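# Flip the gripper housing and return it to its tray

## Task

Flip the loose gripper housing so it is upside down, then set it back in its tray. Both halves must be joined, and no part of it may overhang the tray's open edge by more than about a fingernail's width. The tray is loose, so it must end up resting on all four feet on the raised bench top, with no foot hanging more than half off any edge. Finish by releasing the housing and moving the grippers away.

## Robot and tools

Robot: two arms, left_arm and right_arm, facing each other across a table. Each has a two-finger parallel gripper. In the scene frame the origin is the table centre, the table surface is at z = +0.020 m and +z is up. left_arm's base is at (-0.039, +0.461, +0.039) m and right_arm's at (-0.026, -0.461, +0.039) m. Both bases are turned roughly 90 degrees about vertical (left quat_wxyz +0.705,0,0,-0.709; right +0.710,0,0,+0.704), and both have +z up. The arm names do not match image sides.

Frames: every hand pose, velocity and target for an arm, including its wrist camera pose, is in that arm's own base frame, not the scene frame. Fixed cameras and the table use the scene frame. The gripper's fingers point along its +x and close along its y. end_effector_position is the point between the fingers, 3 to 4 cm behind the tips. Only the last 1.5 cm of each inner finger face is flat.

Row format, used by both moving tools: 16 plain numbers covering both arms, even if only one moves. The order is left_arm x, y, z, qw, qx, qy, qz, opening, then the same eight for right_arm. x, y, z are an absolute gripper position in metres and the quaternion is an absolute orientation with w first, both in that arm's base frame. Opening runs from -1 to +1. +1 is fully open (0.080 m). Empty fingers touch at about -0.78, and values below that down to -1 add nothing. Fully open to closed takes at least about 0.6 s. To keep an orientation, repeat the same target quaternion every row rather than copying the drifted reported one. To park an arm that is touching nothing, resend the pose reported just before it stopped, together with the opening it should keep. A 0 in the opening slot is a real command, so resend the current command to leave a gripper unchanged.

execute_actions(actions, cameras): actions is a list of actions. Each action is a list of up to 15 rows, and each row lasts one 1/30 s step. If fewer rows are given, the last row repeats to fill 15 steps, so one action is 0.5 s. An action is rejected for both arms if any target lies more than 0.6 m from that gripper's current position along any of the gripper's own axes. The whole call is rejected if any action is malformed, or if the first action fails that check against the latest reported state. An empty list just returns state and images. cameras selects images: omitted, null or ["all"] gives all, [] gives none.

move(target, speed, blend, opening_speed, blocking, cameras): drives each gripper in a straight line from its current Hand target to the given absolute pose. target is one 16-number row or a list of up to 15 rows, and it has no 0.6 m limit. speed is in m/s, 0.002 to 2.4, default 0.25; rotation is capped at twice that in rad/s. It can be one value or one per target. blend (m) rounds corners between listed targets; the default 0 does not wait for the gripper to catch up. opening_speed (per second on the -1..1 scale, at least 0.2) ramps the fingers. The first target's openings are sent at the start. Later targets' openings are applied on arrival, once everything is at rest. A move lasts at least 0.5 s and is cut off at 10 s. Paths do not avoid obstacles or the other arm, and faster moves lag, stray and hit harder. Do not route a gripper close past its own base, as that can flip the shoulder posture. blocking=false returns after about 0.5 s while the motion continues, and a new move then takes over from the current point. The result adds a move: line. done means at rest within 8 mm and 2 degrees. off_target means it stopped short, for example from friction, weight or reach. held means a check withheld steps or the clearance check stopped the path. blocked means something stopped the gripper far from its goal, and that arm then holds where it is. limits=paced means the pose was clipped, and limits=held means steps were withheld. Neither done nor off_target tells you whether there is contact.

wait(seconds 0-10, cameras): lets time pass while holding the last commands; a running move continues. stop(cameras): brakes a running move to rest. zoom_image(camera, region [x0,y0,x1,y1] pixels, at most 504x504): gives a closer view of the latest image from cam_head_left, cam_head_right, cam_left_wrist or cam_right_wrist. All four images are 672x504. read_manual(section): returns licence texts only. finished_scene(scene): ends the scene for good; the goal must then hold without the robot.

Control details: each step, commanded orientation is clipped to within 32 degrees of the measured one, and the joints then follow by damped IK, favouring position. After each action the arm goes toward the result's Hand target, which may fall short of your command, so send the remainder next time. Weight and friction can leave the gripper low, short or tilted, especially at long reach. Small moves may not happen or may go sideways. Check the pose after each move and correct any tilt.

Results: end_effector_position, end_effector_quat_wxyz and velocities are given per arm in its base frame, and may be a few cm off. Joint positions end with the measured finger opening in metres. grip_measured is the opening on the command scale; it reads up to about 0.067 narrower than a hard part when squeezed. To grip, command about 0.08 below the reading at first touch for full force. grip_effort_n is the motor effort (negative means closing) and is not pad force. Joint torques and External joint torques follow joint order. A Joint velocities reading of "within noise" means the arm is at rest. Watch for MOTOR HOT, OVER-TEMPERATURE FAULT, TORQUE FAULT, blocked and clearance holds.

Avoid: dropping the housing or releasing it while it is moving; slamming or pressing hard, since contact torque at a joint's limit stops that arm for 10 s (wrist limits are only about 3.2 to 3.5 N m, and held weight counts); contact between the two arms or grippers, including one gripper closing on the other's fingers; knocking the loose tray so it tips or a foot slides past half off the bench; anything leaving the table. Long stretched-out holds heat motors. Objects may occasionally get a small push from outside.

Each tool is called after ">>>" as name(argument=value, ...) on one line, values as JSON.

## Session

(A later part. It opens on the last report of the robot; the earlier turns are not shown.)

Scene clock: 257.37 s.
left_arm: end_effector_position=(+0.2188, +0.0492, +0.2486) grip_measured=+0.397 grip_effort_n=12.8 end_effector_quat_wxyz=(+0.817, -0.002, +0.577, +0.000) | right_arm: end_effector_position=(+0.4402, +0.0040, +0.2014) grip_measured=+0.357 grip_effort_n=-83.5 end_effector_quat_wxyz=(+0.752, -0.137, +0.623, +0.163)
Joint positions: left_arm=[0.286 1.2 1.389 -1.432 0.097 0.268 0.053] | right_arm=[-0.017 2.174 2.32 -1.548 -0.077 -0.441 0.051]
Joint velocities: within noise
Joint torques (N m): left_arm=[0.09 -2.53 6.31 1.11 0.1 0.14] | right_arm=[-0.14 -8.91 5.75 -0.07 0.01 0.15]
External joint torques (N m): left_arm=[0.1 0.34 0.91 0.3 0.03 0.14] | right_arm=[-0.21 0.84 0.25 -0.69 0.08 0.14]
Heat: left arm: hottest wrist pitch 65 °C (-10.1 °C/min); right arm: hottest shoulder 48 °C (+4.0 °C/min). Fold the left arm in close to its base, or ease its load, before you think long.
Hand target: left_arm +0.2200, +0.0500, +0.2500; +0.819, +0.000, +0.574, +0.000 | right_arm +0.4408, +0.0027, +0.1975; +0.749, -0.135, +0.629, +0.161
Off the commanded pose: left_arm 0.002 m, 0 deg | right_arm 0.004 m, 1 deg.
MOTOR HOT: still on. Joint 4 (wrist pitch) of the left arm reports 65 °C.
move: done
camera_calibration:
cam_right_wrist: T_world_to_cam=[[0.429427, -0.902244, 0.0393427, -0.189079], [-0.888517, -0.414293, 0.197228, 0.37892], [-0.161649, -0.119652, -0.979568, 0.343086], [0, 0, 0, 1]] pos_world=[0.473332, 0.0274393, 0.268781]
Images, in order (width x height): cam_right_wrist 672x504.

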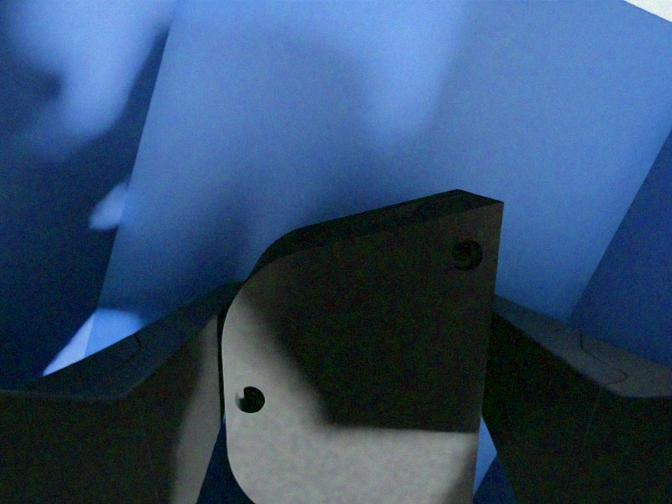

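>>> move(target=[[0.28,0.0,0.21,0.9763,0,0.2164,0,0.4,0.4400,0.004,0.222,0.755,-0.1369,0.621,0.1632,0.29]], speed=[0.05], cameras=["cam_left_wrist","cam_right_wrist"])

>>> zoom_image(camera="cam_left_wrist", region=[180, 0, 520, 300])

Scene clock: 277.73 s.
left_arm: end_effector_position=(+0.2814, -0.0013, +0.2084) grip_measured=+0.397 grip_effort_n=12.3 end_effector_quat_wxyz=(+0.975, -0.001, +0.221, -0.007) | right_arm: end_effector_position=(+0.4388, +0.0040, +0.2104) grip_measured=+0.357 grip_effort_n=-83.5 end_effector_quat_wxyz=(+0.758, -0.139, +0.616, +0.162)
Joint positions: left_arm=[0.005 0.781 0.593 -0.257 0.019 0.003 0.053] | right_arm=[-0.017 2.162 2.336 -1.557 -0.077 -0.441 0.051]
Joint velocities: within noise
Joint torques (N m): left_arm=[-0.25 -2.08 6.1 2.58 -0.19 -0.04] | right_arm=[-0.03 -12.27 6.63 0.57 -0.21 0.14]
External joint torques (N m): left_arm=[-0.22 -0.6 -0.49 1.01 -0.21 -0.04] | right_arm=[-0.22 -2.63 1.18 -0.06 -0.12 0.14]
Heat: left arm: hottest wrist pitch 65 °C (-11.0 °C/min); right arm: hottest shoulder 52 °C (+8.0 °C/min). Fold the left arm in close to its base, or ease its load, before you think long. Fold the right arm in close to its base, or ease its load, before you think long.
Hand target: left_arm +0.2809, -0.0010, +0.2083; +0.976, -0.001, +0.216, -0.005 | right_arm +0.4393, +0.0040, +0.2215; +0.769, -0.139, +0.603, +0.159
Off the commanded pose: left_arm 0.002 m, 1 deg | right_arm 0.012 m, 1 deg.
MOTOR HOT: joint 2 (shoulder) of the right arm reports 52 °C; the controller stops that arm at 95 °C. To cool a motor, set the load down, stop pushing, or move to a pose that needs little force.
MOTOR HOT: still on. Joint 4 (wrist pitch) of the left arm reports 65 °C.
joint sent to its limit (right arm) — joint 3 (elbow), upper limit, where the elbow is as straight as it goes. The joint targets are off in orientation, not in position.
move: off_target (right_arm)
camera_calibration:
cam_left_wrist: T_world_to_cam=[[0.0243152, -0.999194, 0.0319377, -0.00712279], [-0.709788, -0.0397522, -0.703293, 0.379422], [0.703996, -0.00556824, -0.710182, 0.0299351], [0, 0, 0, 1]] pos_world=[0.248408, 0.00813248, 0.288332]
cam_right_wrist: T_world_to_cam=[[0.428595, -0.902247, 0.0474975, -0.190167], [-0.892004, -0.4142, 0.181014, 0.380788], [-0.143646, -0.11995, -0.982333, 0.344264], [0, 0, 0, 1]] pos_world=[0.470621, 0.0274395, 0.278287]
Images, in order (width x height): cam_left_wrist 672x504, cam_right_wrist 672x504.

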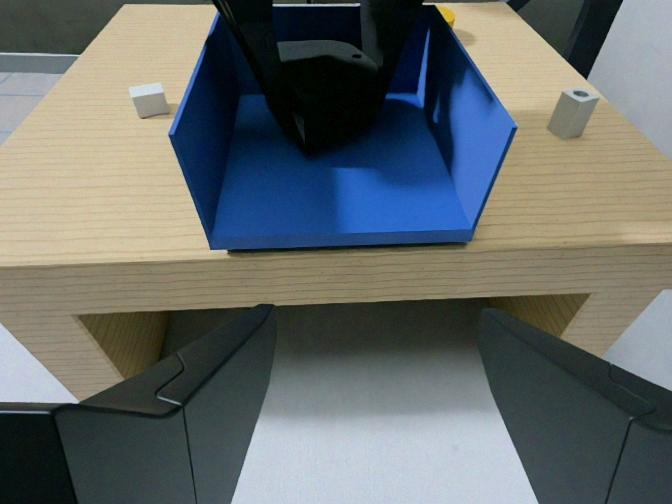

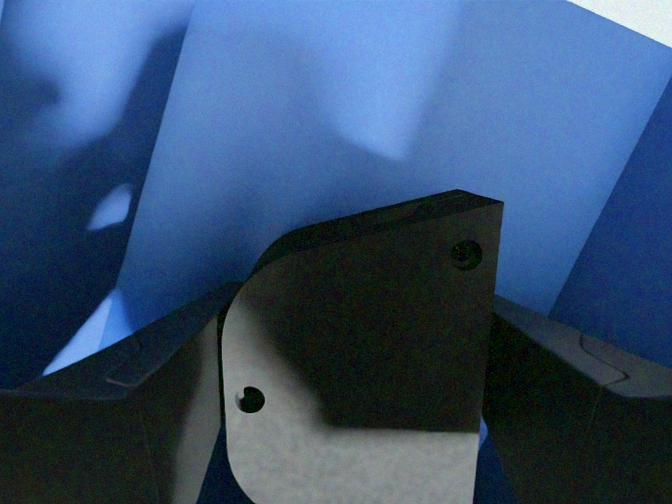

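Scaled by 1.482 from the camera's 672x504 image, which has a finer 960x720 frame.

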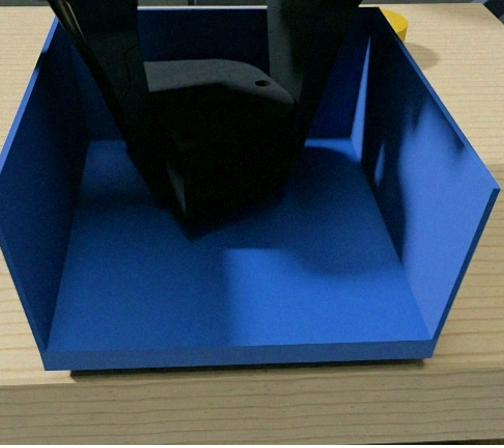

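>>> move(target=[[0.28,0.0,0.21,0.9763,0,0.2164,0,0.4,0.4400,0.004,0.235,0.795,-0.125,0.568,0.1725,0.29],[0.28,0.0,0.21,0.9763,0,0.2164,0,0.4,0.435,0.004,0.265,0.825,-0.115,0.526,0.18,0.29]], speed=[0.05,0.08], cameras=["cam_left_wrist","cam_right_wrist"])

>>> zoom_image(camera="cam_left_wrist", region=[180, 0, 520, 300])

Scene clock: 291.47 s.
left_arm: end_effector_position=(+0.2809, -0.0003, +0.2096) grip_measured=+0.397 grip_effort_n=12.8 end_effector_quat_wxyz=(+0.976, +0.000, +0.219, -0.002) | right_arm: end_effector_position=(+0.4376, +0.0042, +0.2607) grip_measured=+0.357 grip_effort_n=-83.5 end_effector_quat_wxyz=(+0.821, -0.114, +0.531, +0.177)
Joint positions: left_arm=[0.002 0.777 0.593 -0.257 0.006 0.003 0.053] | right_arm=[-0.056 2.02 2.274 -1.445 -0.191 -0.444 0.051]
Joint velocities: within noise
Joint torques (N m): left_arm=[-0.26 -2.05 6.66 1.83 -0.2 -0.05] | right_arm=[-0.26 -11.08 4.5 0.91 -0.42 -0.09]
External joint torques (N m): left_arm=[-0.23 -0.54 0.05 0.25 -0.21 -0.05] | right_arm=[-0.39 -2.23 -1.08 -0.02 -0.28 -0.09]
Heat: left arm: hottest wrist pitch 67 °C (-2.0 °C/min); right arm: hottest shoulder 54 °C (+7.1 °C/min). Fold the left arm in close to its base, or ease its load, before you think long. Fold the right arm in close to its base, or ease its load, before you think long.
Hand target: left_arm +0.2800, +0.0000, +0.2102; +0.976, +0.000, +0.216, +0.000 | right_arm +0.4358, +0.0038, +0.2647; +0.824, -0.114, +0.525, +0.179
Off the commanded pose: left_arm 0.001 m, 0 deg | right_arm 0.005 m, 1 deg.
MOTOR HOT: still on. Joint 4 (wrist pitch) of the left arm reports 67 °C.
MOTOR HOT: still on. Joint 2 (shoulder) of the right arm reports 54 °C.
move: done
camera_calibration:
cam_left_wrist: T_world_to_cam=[[0.0321573, -0.999122, 0.0268598, -0.00730969], [-0.706201, -0.0417302, -0.706781, 0.379705], [0.707281, 0.00375976, -0.706923, 0.0295218], [0, 0, 0, 1]] pos_world=[0.247503, 0.00843089, 0.289434]
cam_right_wrist: T_world_to_cam=[[0.416988, -0.908091, 0.0386136, -0.184485], [-0.907487, -0.418337, -0.0382403, 0.434665], [0.0508792, -0.0190955, -0.998522, 0.312276], [0, 0, 0, 1]] pos_world=[0.455493, 0.0202702, 0.33556]
Images, in order (width x height): cam_left_wrist 672x504, cam_right_wrist 672x504.

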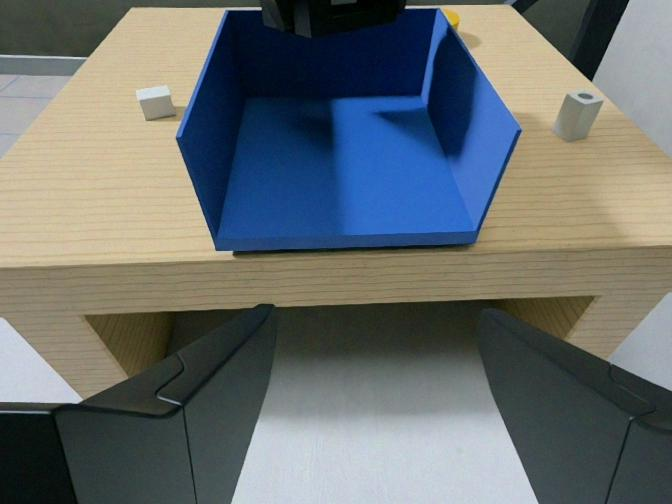

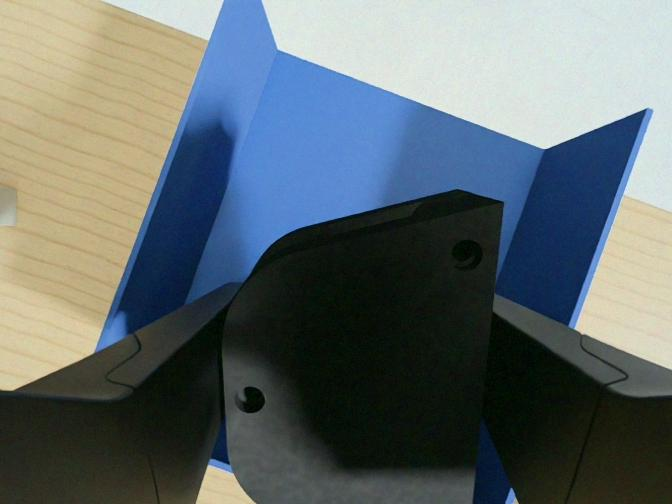

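Scaled by 1.482 from the camera's 672x504 image, which has a finer 960x720 frame.

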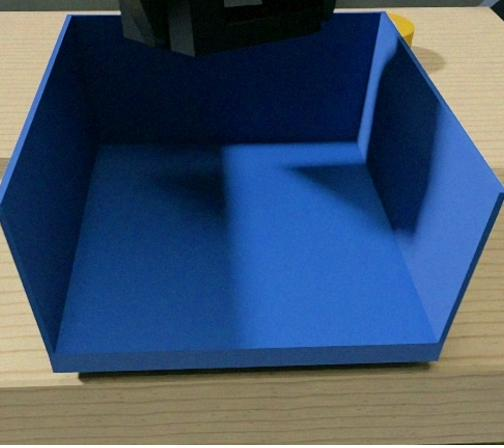

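>>> move(target=[[0.34,-0.01,0.285,1,0,0,0,0.4,0.385,0.02,0.288,0.809,0,0.588,0,0.29]], speed=[0.15], cameras=["cam_left_wrist","cam_right_wrist","cam_head_left"])

>>> zoom_image(camera="cam_left_wrist", region=[240, 160, 440, 340])

Scene clock: 307.27 s.
left_arm: end_effector_position=(+0.3408, -0.0097, +0.2830) grip_measured=+0.397 grip_effort_n=12.3 end_effector_quat_wxyz=(+1.000, -0.001, +0.004, -0.003) | right_arm: end_effector_position=(+0.3891, +0.0197, +0.2859) grip_measured=+0.357 grip_effort_n=-83.5 end_effector_quat_wxyz=(+0.817, +0.000, +0.577, +0.003)
Joint positions: left_arm=[-0.047 0.982 0.59 0.385 -0.041 -0.002 0.053] | right_arm=[0.056 1.901 2.24 -1.569 0.015 0.05 0.051]
Joint velocities: within noise
Joint torques (N m): left_arm=[-0.24 -2.09 6.94 2.63 -0.18 0.16] | right_arm=[0.31 -9.65 4.27 0.15 0.15 0.16]
External joint torques (N m): left_arm=[-0.22 0.61 0.26 1 -0.18 0.16] | right_arm=[0.15 -1.94 -1.02 -0.74 0.16 0.16]
Heat: left arm: hottest wrist pitch 67 °C (+1.0 °C/min); right arm: hottest shoulder 58 °C (+9.1 °C/min). Fold the left arm in close to its base, or ease its load, before you think long. Fold the right arm in close to its base, or ease its load, before you think long.
Hand target: left_arm +0.3413, -0.0097, +0.2842; +1.000, +0.001, +0.000, -0.001 | right_arm +0.3851, +0.0200, +0.2877; +0.817, +0.000, +0.577, +0.001
Off the commanded pose: left_arm 0.002 m, 1 deg | right_arm 0.005 m, 2 deg.
MOTOR HOT: still on. Joint 4 (wrist pitch) of the left arm reports 67 °C.
MOTOR HOT: still on. Joint 2 (shoulder) of the right arm reports 58 °C.
joint sent to its limit (right arm) — joint 4 (wrist pitch), lower limit. The joint targets still meet the commanded pose.
move: done
camera_calibration:
cam_left_wrist: T_world_to_cam=[[0.0166834, -0.999019, 0.0410216, -0.019288], [-0.344934, -0.0442592, -0.937583, 0.415559], [0.938479, 0.00149233, -0.345334, -0.142004], [0, 0, 0, 1]] pos_world=[0.27693, -0.000664814, 0.341373]
cam_right_wrist: T_world_to_cam=[[0.0128531, -0.999301, 0.035117, 0.00890275], [-0.999006, -0.0113339, 0.043122, 0.402439], [-0.0426938, -0.0356363, -0.998452, 0.376856], [0, 0, 0, 1]] pos_world=[0.418014, 0.0268875, 0.358606]
Images, in order (width x height): cam_head_left 672x504, cam_left_wrist 672x504, cam_right_wrist 672x504.

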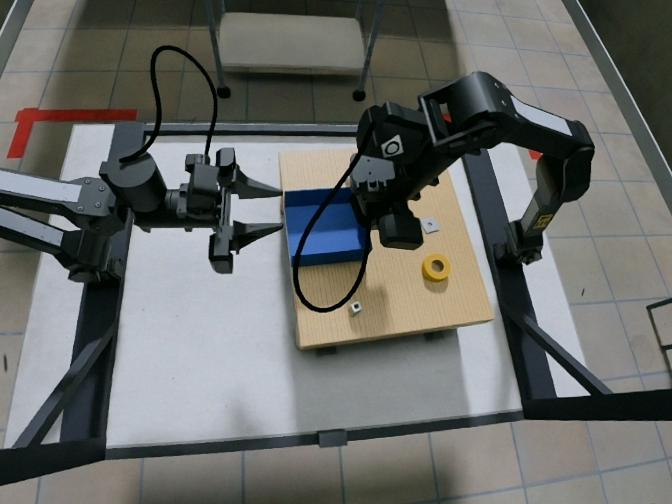

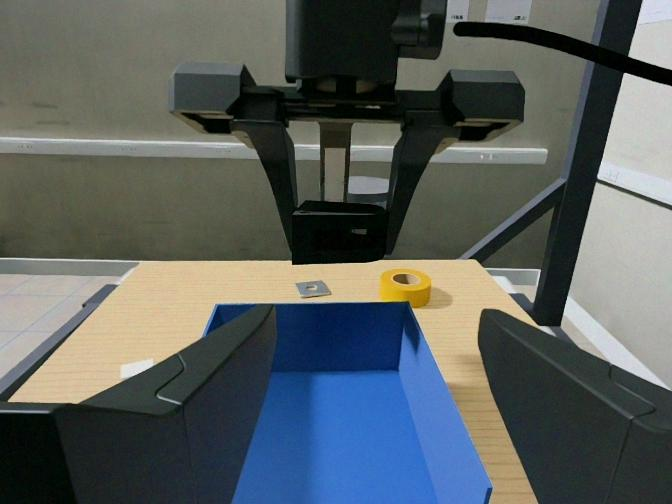

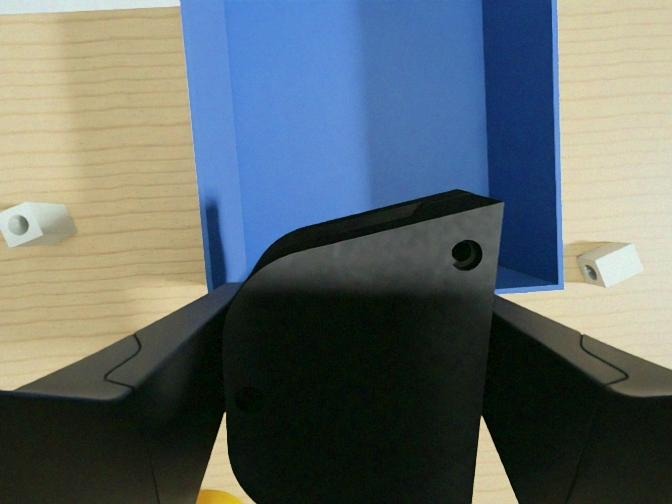

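Scaled by 2.520 from the camera's 672x504 image, which has a finer 960x720 frame.

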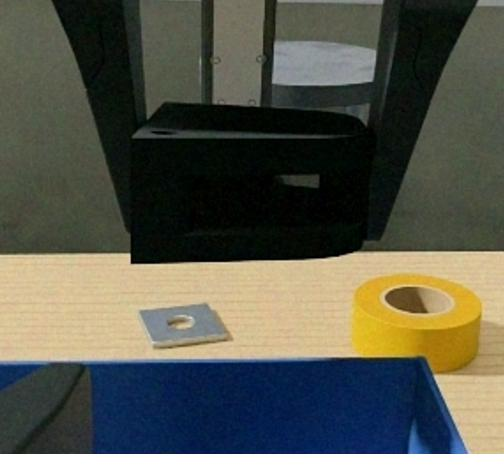

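>>> move(target=[[0.36,0.007,0.295,0.7054,-0.7054,0.0494,0.0494,0.4,0.385,0.02,0.288,0.809,0,0.588,0,0.29],[0.43,0.007,0.2875,0.7054,-0.7054,0.0494,0.0494,0.4,0.385,0.02,0.288,0.809,0,0.588,0,0.29]], speed=[0.4,0.15], cameras=["cam_left_wrist","cam_right_wrist"])

Scene clock: 327.47 s.
left_arm: end_effector_position=(+0.4264, +0.0084, +0.2761) grip_measured=+0.397 grip_effort_n=11.9 end_effector_quat_wxyz=(+0.705, -0.705, +0.059, +0.061) | right_arm: end_effector_position=(+0.3891, +0.0197, +0.2859) grip_measured=+0.357 grip_effort_n=-83.5 end_effector_quat_wxyz=(+0.817, +0.001, +0.577, +0.002)
Joint positions: left_arm=[0.028 1.357 0.923 0.265 0.025 -1.566 0.053] | right_arm=[0.056 1.901 2.24 -1.569 0.015 0.052 0.051]
Joint velocities: within noise
Joint torques (N m): left_arm=[-0.24 -4.54 9.25 2.63 0.03 -0.03] | right_arm=[0.26 -9.73 4.26 0.15 0.13 0.16]
External joint torques (N m): left_arm=[-0.19 0.59 2.64 1 0.03 -0.08] | right_arm=[0.16 -2.01 -1.03 -0.74 0.13 0.16]
Heat: left arm: hottest wrist pitch 74 °C (+10.1 °C/min); right arm: hottest shoulder 59 °C (+10.1 °C/min). Fold the left arm in close to its base, or ease its load, before you think long. Fold the right arm in close to its base, or ease its load, before you think long.
Hand target: left_arm +0.4292, +0.0074, +0.2864; +0.704, -0.706, +0.050, +0.050 | right_arm +0.3850, +0.0200, +0.2878; +0.817, +0.001, +0.577, +0.000
Off the commanded pose: left_arm 0.012 m, 2 deg | right_arm 0.005 m, 2 deg.
MOTOR HOT: still on. Joint 4 (wrist pitch) of the left arm reports 74 °C.
MOTOR HOT: still on. Joint 2 (shoulder) of the right arm reports 59 °C.
joint sent to its limit (right arm) — joint 4 (wrist pitch), lower limit. The joint targets still meet the commanded pose.
move: off_target (left_arm)
camera_calibration:
cam_left_wrist: T_world_to_cam=[[0.189431, 0.0402297, 0.98107, -0.344295], [-0.321509, -0.941538, 0.100687, 0.150342], [0.927765, -0.334496, -0.165422, -0.26706], [0, 0, 0, 1]] pos_world=[0.361325, 0.0660733, 0.278463]
cam_right_wrist: T_world_to_cam=[[0.0114274, -0.999337, 0.0345814, 0.00959043], [-0.999022, -0.00993297, 0.0430812, 0.402423], [-0.0427091, -0.0350398, -0.998473, 0.376851], [0, 0, 0, 1]] pos_world=[0.418015, 0.0267861, 0.358607]
Images, in order (width x height): cam_left_wrist 672x504, cam_right_wrist 672x504.

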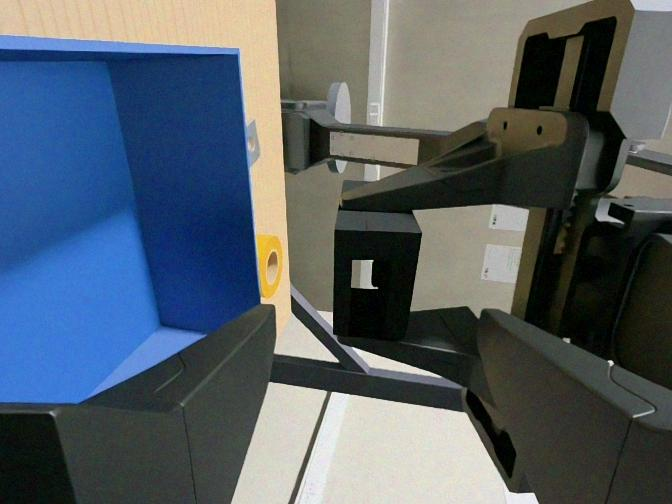

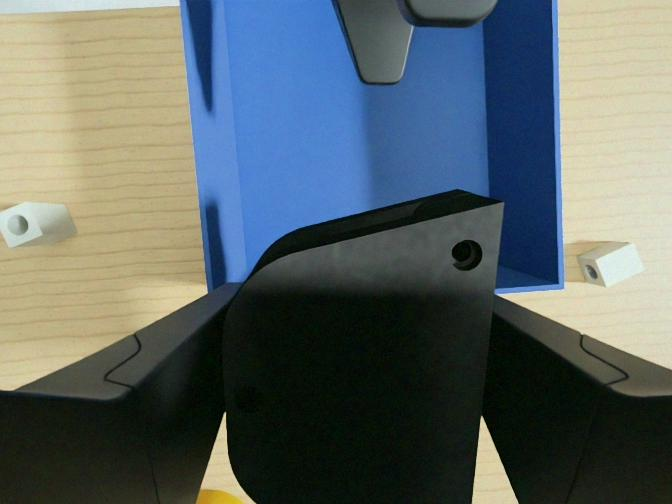

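>>> move(target=[[0.445,0.0065,0.286,0.7054,-0.7054,0.0494,0.0494,0.4,0.385,0.02,0.288,0.809,0,0.588,0,0.29],[0.4815,0.0065,0.2800,0.7054,-0.7054,0.0494,0.0494,0.4,0.385,0.02,0.288,0.809,0,0.588,0,0.29]], speed=[0.1,0.06], cameras=["cam_left_wrist","cam_right_wrist"])

Scene clock: 344.13 s.
left_arm: end_effector_position=(+0.4781, +0.0070, +0.2707) grip_measured=+0.397 grip_effort_n=11.9 end_effector_quat_wxyz=(+0.705, -0.705, +0.059, +0.057) | right_arm: end_effector_position=(+0.3890, +0.0197, +0.2854) grip_measured=+0.357 grip_effort_n=-83.5 end_effector_quat_wxyz=(+0.817, +0.001, +0.577, +0.002)
Joint positions: left_arm=[0.022 1.564 1.079 0.32 0.025 -1.566 0.053] | right_arm=[0.056 1.901 2.239 -1.569 0.015 0.052 0.051]
Joint velocities: within noise
Joint torques (N m): left_arm=[-0.27 -5.95 9.17 2.62 -0.14 0.01] | right_arm=[0.27 -9.74 4.25 0.16 0.13 0.14]
External joint torques (N m): left_arm=[-0.12 0.53 2.64 1 -0.14 -0.03] | right_arm=[0.12 -1.99 -1.07 -0.73 0.13 0.15]
Heat: left arm: hottest wrist pitch 73 °C (+7.1 °C/min); right arm: hottest shoulder 60 °C (+7.1 °C/min). Fold the left arm in close to its base, or ease its load, before you think long. Fold the right arm in close to its base, or ease its load, before you think long.
Hand target: left_arm +0.4812, +0.0065, +0.2803; +0.706, -0.705, +0.049, +0.049 | right_arm +0.3849, +0.0200, +0.2874; +0.816, +0.000, +0.578, +0.001
Off the commanded pose: left_arm 0.010 m, 1 deg | right_arm 0.005 m, 2 deg.
MOTOR HOT: still on. Joint 4 (wrist pitch) of the left arm reports 73 °C.
MOTOR HOT: still on. Joint 2 (shoulder) of the right arm reports 60 °C.
joint sent to its limit (right arm) — joint 4 (wrist pitch), lower limit. The joint targets still meet the commanded pose.
move: off_target (left_arm)
camera_calibration:
cam_left_wrist: T_world_to_cam=[[0.185171, 0.039044, 0.98193, -0.346908], [-0.327696, -0.939566, 0.0991557, 0.169448], [0.926459, -0.340135, -0.161185, -0.316871], [0, 0, 0, 1]] pos_world=[0.413333, 0.0649731, 0.272763]
cam_right_wrist: T_world_to_cam=[[0.0114842, -0.999333, 0.0346647, 0.00955411], [-0.998956, -0.00993338, 0.0445842, 0.40188], [-0.0442101, -0.0351405, -0.998404, 0.376956], [0, 0, 0, 1]] pos_world=[0.418016, 0.0267862, 0.358106]
Images, in order (width x height): cam_left_wrist 672x504, cam_right_wrist 672x504.

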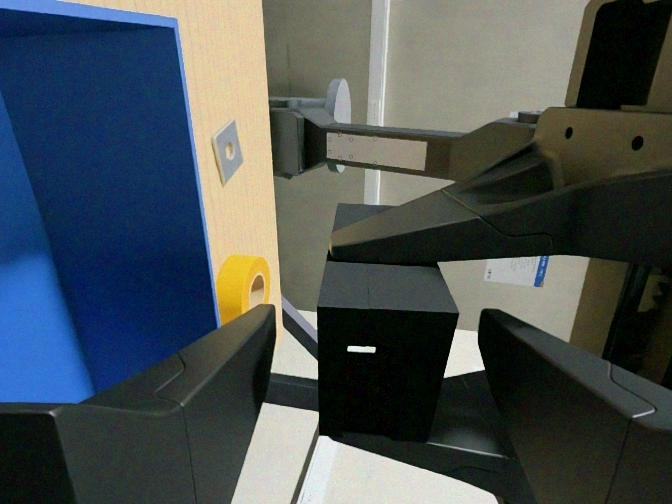

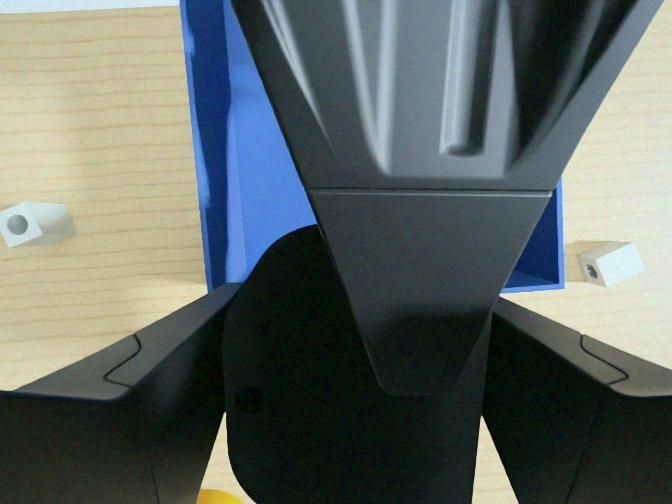

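>>> move(target=[[0.4815,0.0065,0.2800,0.7054,-0.7054,0.0494,0.0494,-0.33,0.385,0.02,0.288,0.809,0,0.588,0,0.29]], opening_speed=0.4, cameras=["cam_left_wrist","cam_right_wrist"])

Scene clock: 352.47 s.
left_arm: end_effector_position=(+0.4785, +0.0070, +0.2707) grip_measured=-0.227 grip_effort_n=-83.5 end_effector_quat_wxyz=(+0.707, -0.702, +0.059, +0.057) | right_arm: end_effector_position=(+0.3887, +0.0199, +0.2860) grip_measured=+0.357 grip_effort_n=-83.5 end_effector_quat_wxyz=(+0.817, +0.001, +0.577, +0.003)
Joint positions: left_arm=[0.022 1.565 1.081 0.32 0.025 -1.56 0.025] | right_arm=[0.056 1.899 2.239 -1.569 0.013 0.052 0.051]
Joint velocities: within noise
Joint torques (N m): left_arm=[-0.22 -6.06 9.15 2.45 -0.15 0.02] | right_arm=[0.27 -9.62 4.34 0.16 0.13 0.14]
External joint torques (N m): left_arm=[-0.07 0.49 2.6 0.82 -0.15 -0.03] | right_arm=[0.19 -1.92 -0.95 -0.73 0.12 0.14]
Heat: left arm: hottest wrist pitch 77 °C (+10.1 °C/min); right arm: hottest shoulder 60 °C (+5.0 °C/min). Fold the left arm in close to its base, or ease its load, before you think long. Fold the right arm in close to its base, or ease its load, before you think long.
Hand target: left_arm +0.4815, +0.0069, +0.2800; +0.708, -0.703, +0.049, +0.049 | right_arm +0.3848, +0.0202, +0.2879; +0.817, +0.001, +0.577, +0.001
Off the commanded pose: left_arm 0.010 m, 1 deg | right_arm 0.004 m, 2 deg.
MOTOR HOT: still on. Joint 4 (wrist pitch) of the left arm reports 77 °C.
MOTOR HOT: still on. Joint 2 (shoulder) of the right arm reports 60 °C.
joint sent to its limit (right arm) — joint 4 (wrist pitch), lower limit. The joint targets still meet the commanded pose.
move: off_target (left_arm)
camera_calibration:
cam_left_wrist: T_world_to_cam=[[0.185268, 0.0328623, 0.982138, -0.347003], [-0.328695, -0.939802, 0.0934498, 0.171662], [0.926086, -0.340137, -0.163314, -0.316517], [0, 0, 0, 1]] pos_world=[0.413835, 0.0650727, 0.273071]
cam_right_wrist: T_world_to_cam=[[0.0118682, -0.99938, 0.0331602, 0.0101175], [-0.999013, -0.0104311, 0.0431786, 0.401995], [-0.0428059, -0.0336399, -0.998517, 0.376961], [0, 0, 0, 1]] pos_world=[0.417615, 0.0269854, 0.358708]
Images, in order (width x height): cam_left_wrist 672x504, cam_right_wrist 672x504.

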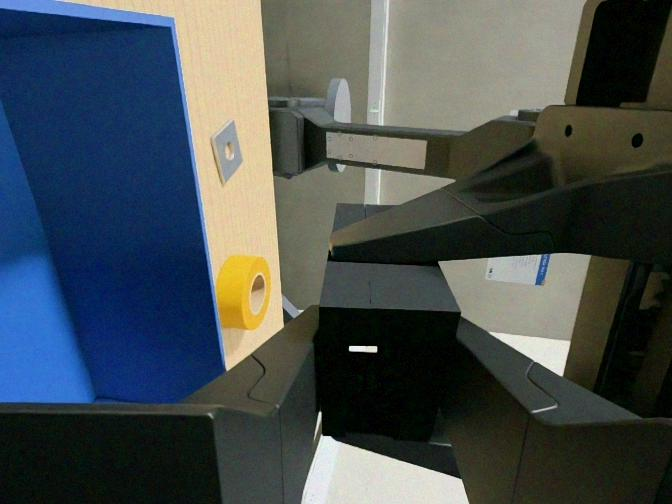

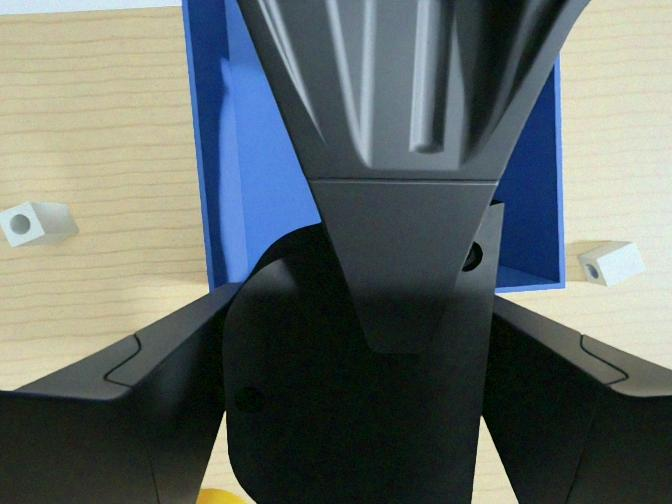

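Release the right, back off, then roll.

>>> move(target=[[0.4815,0.0065,0.28,0.7054,-0.7054,0.0494,0.0494,-0.36,0.385,0.02,0.288,0.809,0,0.588,0,0.7],[0.4815,0.0065,0.28,0.7054,-0.7054,0.0494,0.0494,-0.36,0.367,0.02,0.338,0.829,0,0.559,0,0.7],[0.4815,0.0065,0.28,0.7054,-0.7054,0.0494,0.0494,-0.36,0.28,0.0,0.34,0.866,0,0.5,0,0.7]], speed=[0.1,0.1,0.25], cameras=["cam_right_wrist"])

>>> move(target=[[0.478,0.0065,0.285,0.9976,0,0.0698,0,-0.36,0.28,0.0,0.34,0.866,0,0.5,0,0.7],[0.478,0.0065,0.283,0.7054,0.7054,0.0494,-0.0494,-0.36,0.28,0.0,0.34,0.866,0,0.5,0,0.7]], speed=[0.4,0.4], cameras=["cam_left_wrist","cam_right_wrist"])

Scene clock: 364.33 s.
left_arm: end_effector_position=(+0.4785, +0.0070, +0.2707) grip_measured=-0.227 grip_effort_n=-83.5 end_effector_quat_wxyz=(+0.704, -0.706, +0.059, +0.057) | right_arm: end_effector_position=(+0.2801, +0.0005, +0.3415) grip_measured=+0.696 grip_effort_n=18.4 end_effector_quat_wxyz=(+0.866, -0.001, +0.501, -0.003)
Joint positions: left_arm=[0.022 1.565 1.081 0.32 0.025 -1.57 0.025] | right_arm=[0.007 1.424 1.901 -1.526 0.01 0.007 0.066]
Joint velocities: within noise
Joint torques (N m): left_arm=[-0.3 -6.16 9.1 2.43 -0.16 -0.05] | right_arm=[-0.36 -4.58 4.11 1.16 -0.23 -0.09]
External joint torques (N m): left_arm=[-0.2 0.39 2.54 0.8 -0.16 -0.1] | right_arm=[-0.4 -0.56 -1.01 0.02 -0.23 -0.09]
Heat: left arm: hottest wrist pitch 80 °C (+14.2 °C/min); right arm: hottest shoulder 58 °C (+1.0 °C/min). Fold the left arm in close to its base, or ease its load, before you think long. Fold the right arm in close to its base, or ease its load, before you think long.
Hand target: left_arm +0.4812, +0.0065, +0.2800; +0.704, -0.707, +0.049, +0.050 | right_arm +0.2806, +0.0003, +0.3404; +0.866, +0.000, +0.500, -0.001
Off the commanded pose: left_arm 0.010 m, 1 deg | right_arm 0.002 m, 0 deg.
MOTOR HOT: still on. Joint 4 (wrist pitch) of the left arm reports 80 °C.
MOTOR HOT: still on. Joint 2 (shoulder) of the right arm reports 58 °C.
move: off_target (left_arm)
camera_calibration:
cam_right_wrist: T_world_to_cam=[[-0.00233181, -0.999022, 0.0441485, -0.00959389], [-0.990534, -0.00375175, -0.137214, 0.350202], [0.137246, -0.0440506, -0.989557, 0.373642], [0, 0, 0, 1]] pos_world=[0.295583, 0.00818849, 0.418216]
Images, in order (width x height): cam_right_wrist 672x504.

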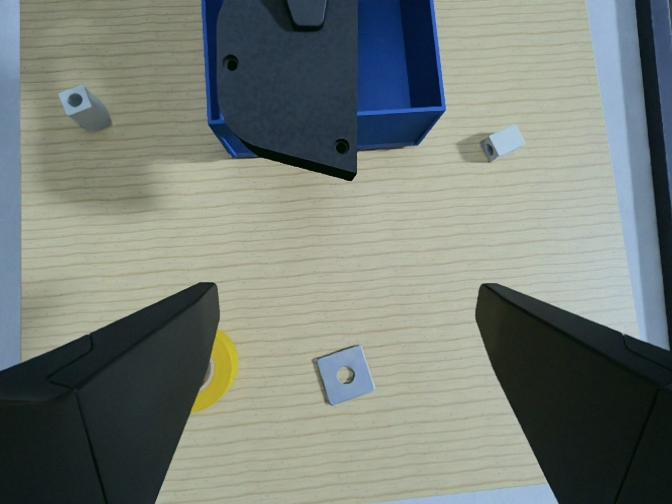

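Scene clock: 369.20 s.
left_arm: end_effector_position=(+0.4776, +0.0001, +0.2842) grip_measured=-0.227 grip_effort_n=-83.5 end_effector_quat_wxyz=(+0.704, +0.707, +0.042, -0.055) | right_arm: end_effector_position=(+0.2803, +0.0003, +0.3403) grip_measured=+0.696 grip_effort_n=17.9 end_effector_quat_wxyz=(+0.865, -0.001, +0.502, -0.001)
Joint positions: left_arm=[0.009 1.552 1.099 0.314 0.026 1.578 0.025] | right_arm=[0.004 1.424 1.897 -1.525 0.005 0.002 0.066]
Joint velocities: within noise
Joint torques (N m): left_arm=[0.2 -6.17 6.96 1.94 -0.17 0.08] | right_arm=[-0.35 -4.93 4.06 1.15 -0.23 -0.09]
External joint torques (N m): left_arm=[0.28 0.28 0.4 0.32 -0.19 0.12] | right_arm=[-0.41 -0.99 -1.03 0.01 -0.23 -0.09]
Heat: left arm: hottest wrist pitch 79 °C (+10.1 °C/min); right arm: hottest shoulder 57 °C (-1.0 °C/min). Fold the left arm in close to its base, or ease its load, before you think long. Fold the right arm in close to its base, or ease its load, before you think long.
Hand target: left_arm +0.4782, +0.0026, +0.2831; +0.702, +0.708, +0.046, -0.053 | right_arm +0.2800, +0.0001, +0.3399; +0.866, +0.000, +0.500, +0.001
Off the commanded pose: left_arm 0.006 m, 1 deg | right_arm 0.001 m, 0 deg.
MOTOR HOT: still on. Joint 4 (wrist pitch) of the left arm reports 79 °C.
MOTOR HOT: still on. Joint 2 (shoulder) of the right arm reports 57 °C.
move: done
camera_calibration:
cam_left_wrist: T_world_to_cam=[[-0.116998, -0.0338425, -0.992555, 0.345604], [-0.322573, 0.946527, 0.00575041, 0.185355], [0.939286, 0.320844, -0.121659, -0.334039], [0, 0, 0, 1]] pos_world=[0.413984, -0.0565729, 0.301326]
cam_right_wrist: T_world_to_cam=[[0.00105508, -0.999097, 0.0424706, -0.0101371], [-0.990943, -0.00674745, -0.134112, 0.349269], [0.134278, -0.0419444, -0.990056, 0.373357], [0, 0, 0, 1]] pos_world=[0.295983, 0.00788901, 0.416916]
Images, in order (width x height): cam_left_wrist 672x504, cam_right_wrist 672x504.

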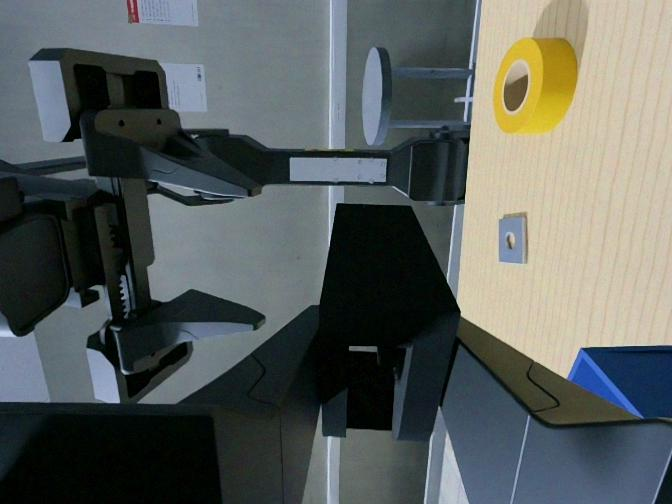

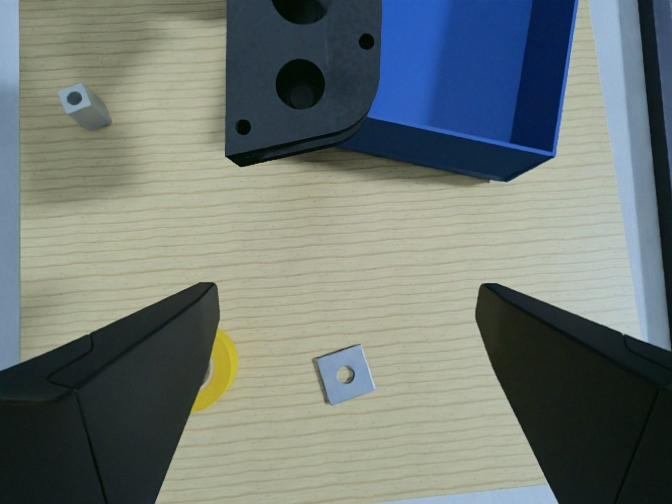

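>>> execute_actions(actions=[], cameras=["cam_head_left","cam_head_right"])

>>> zoom_image(camera="cam_head_left", region=[240, 120, 460, 340])

>>> zoom_image(camera="cam_head_right", region=[240, 130, 420, 310])

Scene clock: 379.73 s.
left_arm: end_effector_position=(+0.4776, +0.0001, +0.2842) grip_measured=-0.227 grip_effort_n=-83.5 end_effector_quat_wxyz=(+0.704, +0.707, +0.042, -0.055) | right_arm: end_effector_position=(+0.2803, +0.0003, +0.3403) grip_measured=+0.696 grip_effort_n=18.4 end_effector_quat_wxyz=(+0.865, -0.001, +0.502, -0.001)
Joint positions: left_arm=[0.009 1.552 1.099 0.314 0.026 1.578 0.025] | right_arm=[0.004 1.424 1.897 -1.525 0.005 0.002 0.066]
Joint velocities: within noise
Joint torques (N m): left_arm=[0.19 -6.12 7.01 1.95 -0.16 0.07] | right_arm=[-0.35 -4.92 4.07 1.15 -0.23 -0.09]
External joint torques (N m): left_arm=[0.24 0.39 0.42 0.33 -0.18 0.12] | right_arm=[-0.44 -1.02 -1 0.01 -0.22 -0.09]
Heat: left arm: hottest wrist pitch 76 °C (+2.0 °C/min); right arm: hottest shoulder 54 °C (-5.0 °C/min). Fold the left arm in close to its base, or ease its load, before you think long. Fold the right arm in close to its base, or ease its load, before you think long.
Hand target: left_arm +0.4782, +0.0026, +0.2831; +0.702, +0.708, +0.046, -0.053 | right_arm +0.2800, +0.0002, +0.3399; +0.866, +0.000, +0.500, +0.001
Tool commands: left_gripper/opening=-0.36 right_gripper/opening=+0.7
Off the commanded pose: left_arm 0.006 m, 1 deg | right_arm 0.001 m, 0 deg.
MOTOR HOT: still on. Joint 4 (wrist pitch) of the left arm reports 76 °C.
MOTOR HOT: still on. Joint 2 (shoulder) of the right arm reports 54 °C.
Images, in order (width x height): cam_head_left 672x504, cam_head_right 672x504.

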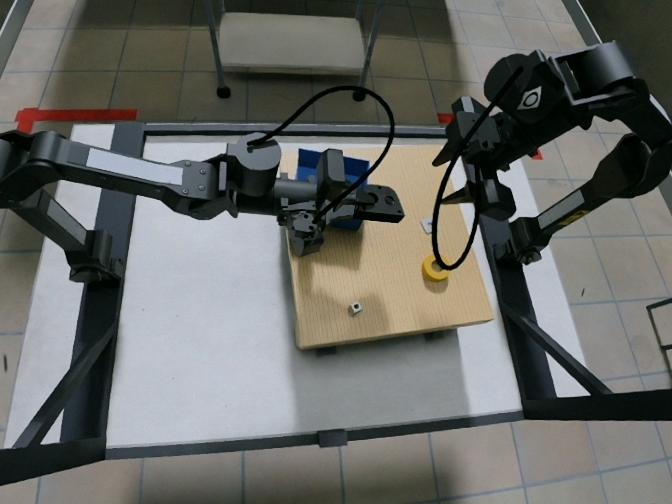

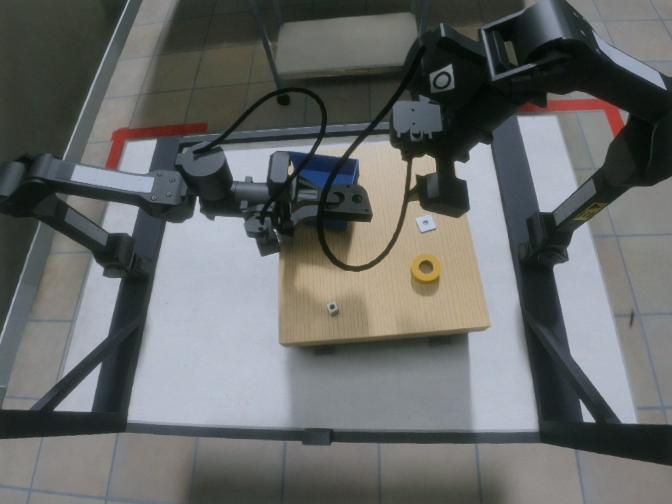

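Scaled by 2.291 from the camera's 672x504 image, which has a finer 960x720 frame.

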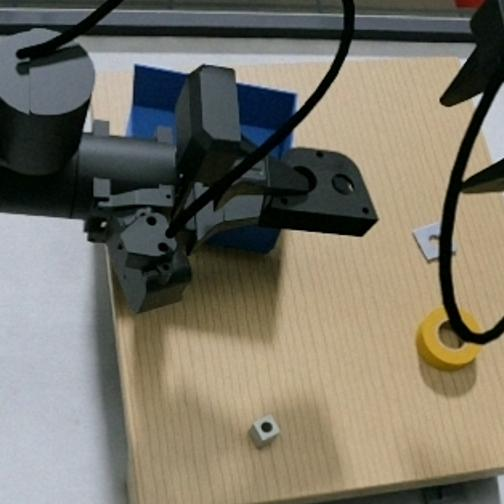

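Scaled by 2.800 from the camera's 672x504 image, which has a finer 960x720 frame.

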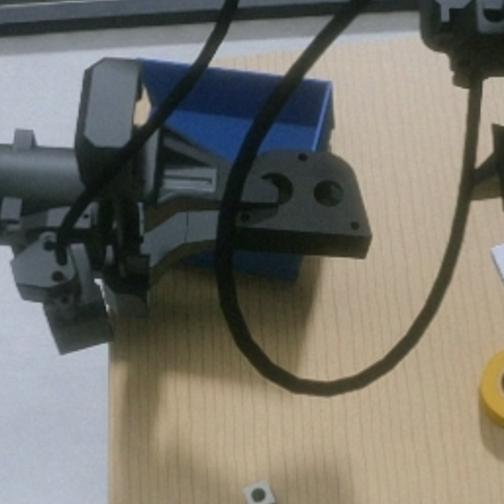

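>>> move(target=[[0.478,-0.03,0.283,0.7054,0.7054,0.0494,-0.0494,-0.36,0.30,0.02,0.34,0.866,0,0.5,0,0.7],[0.478,-0.03,0.261,0.7054,0.7054,0.0494,-0.0494,-0.36,0.30,0.04,0.34,0.866,0,0.5,0,0.7]], speed=[0.1,0.08])

>>> zoom_image(camera="cam_right_wrist", region=[180, 0, 480, 240])

Scene clock: 416.13 s.
left_arm: end_effector_position=(+0.4781, -0.0257, +0.2620) grip_measured=-0.227 grip_effort_n=-83.5 end_effector_quat_wxyz=(+0.704, +0.707, +0.055, -0.047) | right_arm: end_effector_position=(+0.2982, +0.0404, +0.3383) grip_measured=+0.696 grip_effort_n=18.4 end_effector_quat_wxyz=(+0.865, +0.000, +0.502, +0.004)
Joint positions: left_arm=[-0.083 1.579 1.041 0.394 -0.095 1.563 0.025] | right_arm=[0.174 1.494 1.947 -1.511 0.079 0.148 0.066]
Joint velocities: within noise
Joint torques (N m): left_arm=[-0.13 -6.48 6.1 2.71 -0.13 -0.14] | right_arm=[0.23 -3.97 6.28 0.74 0.17 0.16]
External joint torques (N m): left_arm=[0.02 0.04 -0.36 1.09 -0.14 -0.09] | right_arm=[0.19 0.64 1.1 -0.38 0.12 0.16]
Heat: left arm: hottest wrist pitch 72 °C (-7.1 °C/min); right arm: hottest shoulder 49 °C (-10.1 °C/min). Fold the left arm in close to its base, or ease its load, before you think long. Fold the right arm in close to its base, or ease its load, before you think long.
Hand target: left_arm +0.4779, -0.0253, +0.2611; +0.705, +0.706, +0.055, -0.044 | right_arm +0.3002, +0.0411, +0.3402; +0.866, +0.001, +0.499, +0.003
Off the commanded pose: left_arm 0.004 m, 1 deg | right_arm 0.003 m, 1 deg.
MOTOR HOT: still on. Joint 4 (wrist pitch) of the left arm reports 72 °C.
MOTOR HOT: still on. Joint 2 (shoulder) of the right arm reports 49 °C.
move: done
camera_calibration:
cam_left_wrist: T_world_to_cam=[[-0.121515, -0.0353625, -0.991959, 0.324783], [-0.350884, 0.93637, 0.00960248, 0.222403], [0.928501, 0.34923, -0.126191, -0.321832], [0, 0, 0, 1]] pos_world=[0.416325, -0.0843726, 0.279423]
cam_right_wrist: T_world_to_cam=[[0.00838298, -0.999367, 0.034566, 0.0304832], [-0.990966, -0.0129297, -0.133492, 0.367043], [0.133854, -0.0331347, -0.990447, 0.370519], [0, 0, 0, 1]] pos_world=[0.313876, 0.0474868, 0.414923]

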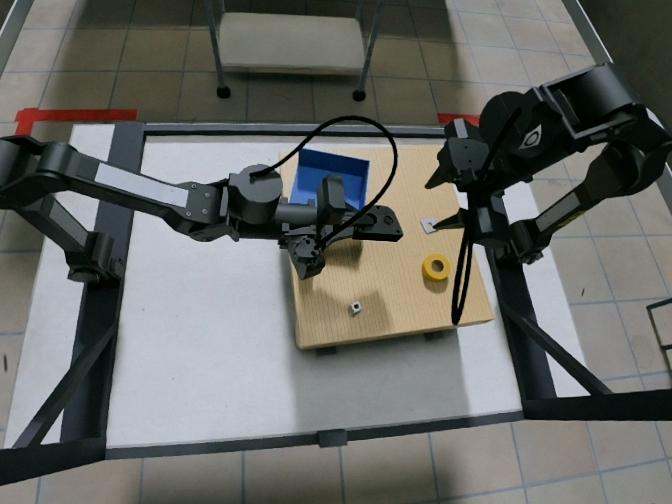

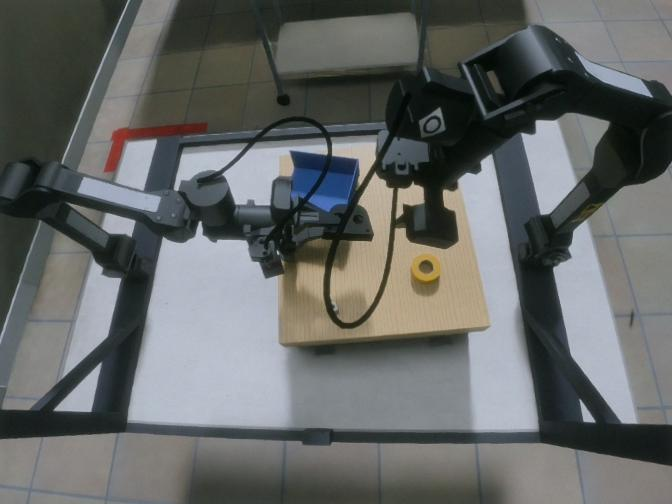

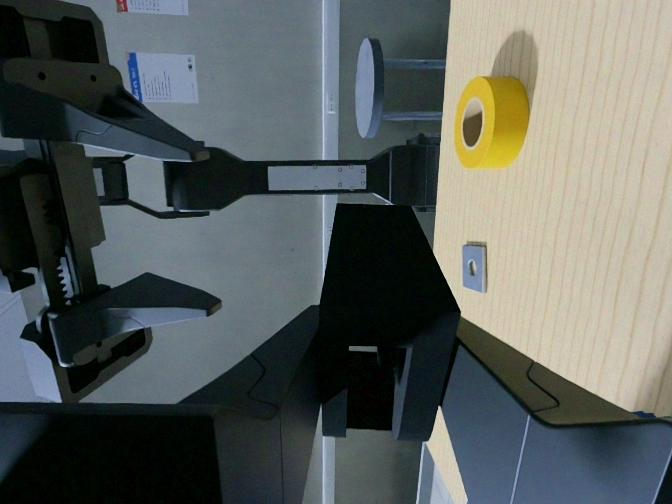

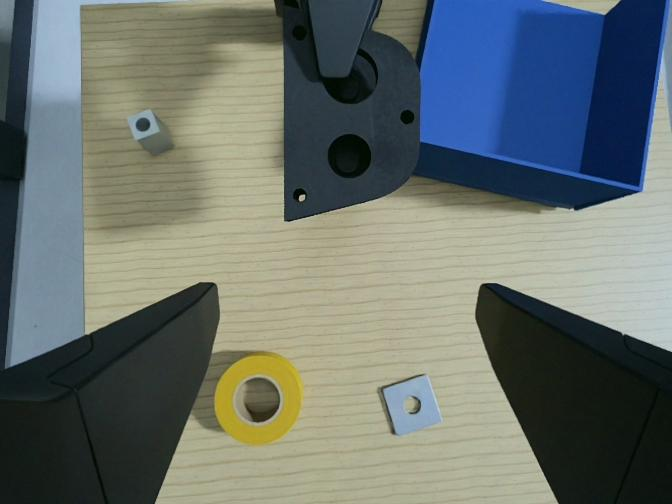

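Scaled by 1.680 from the camera's 672x504 image, which has a finer 960x720 frame.

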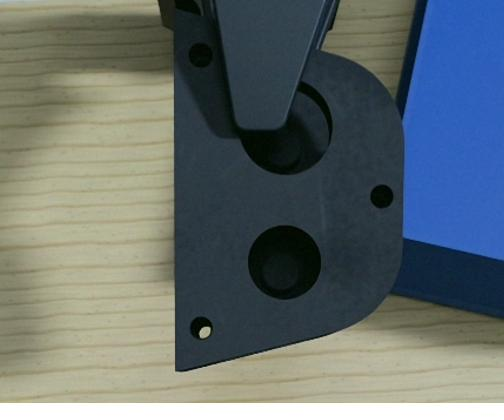

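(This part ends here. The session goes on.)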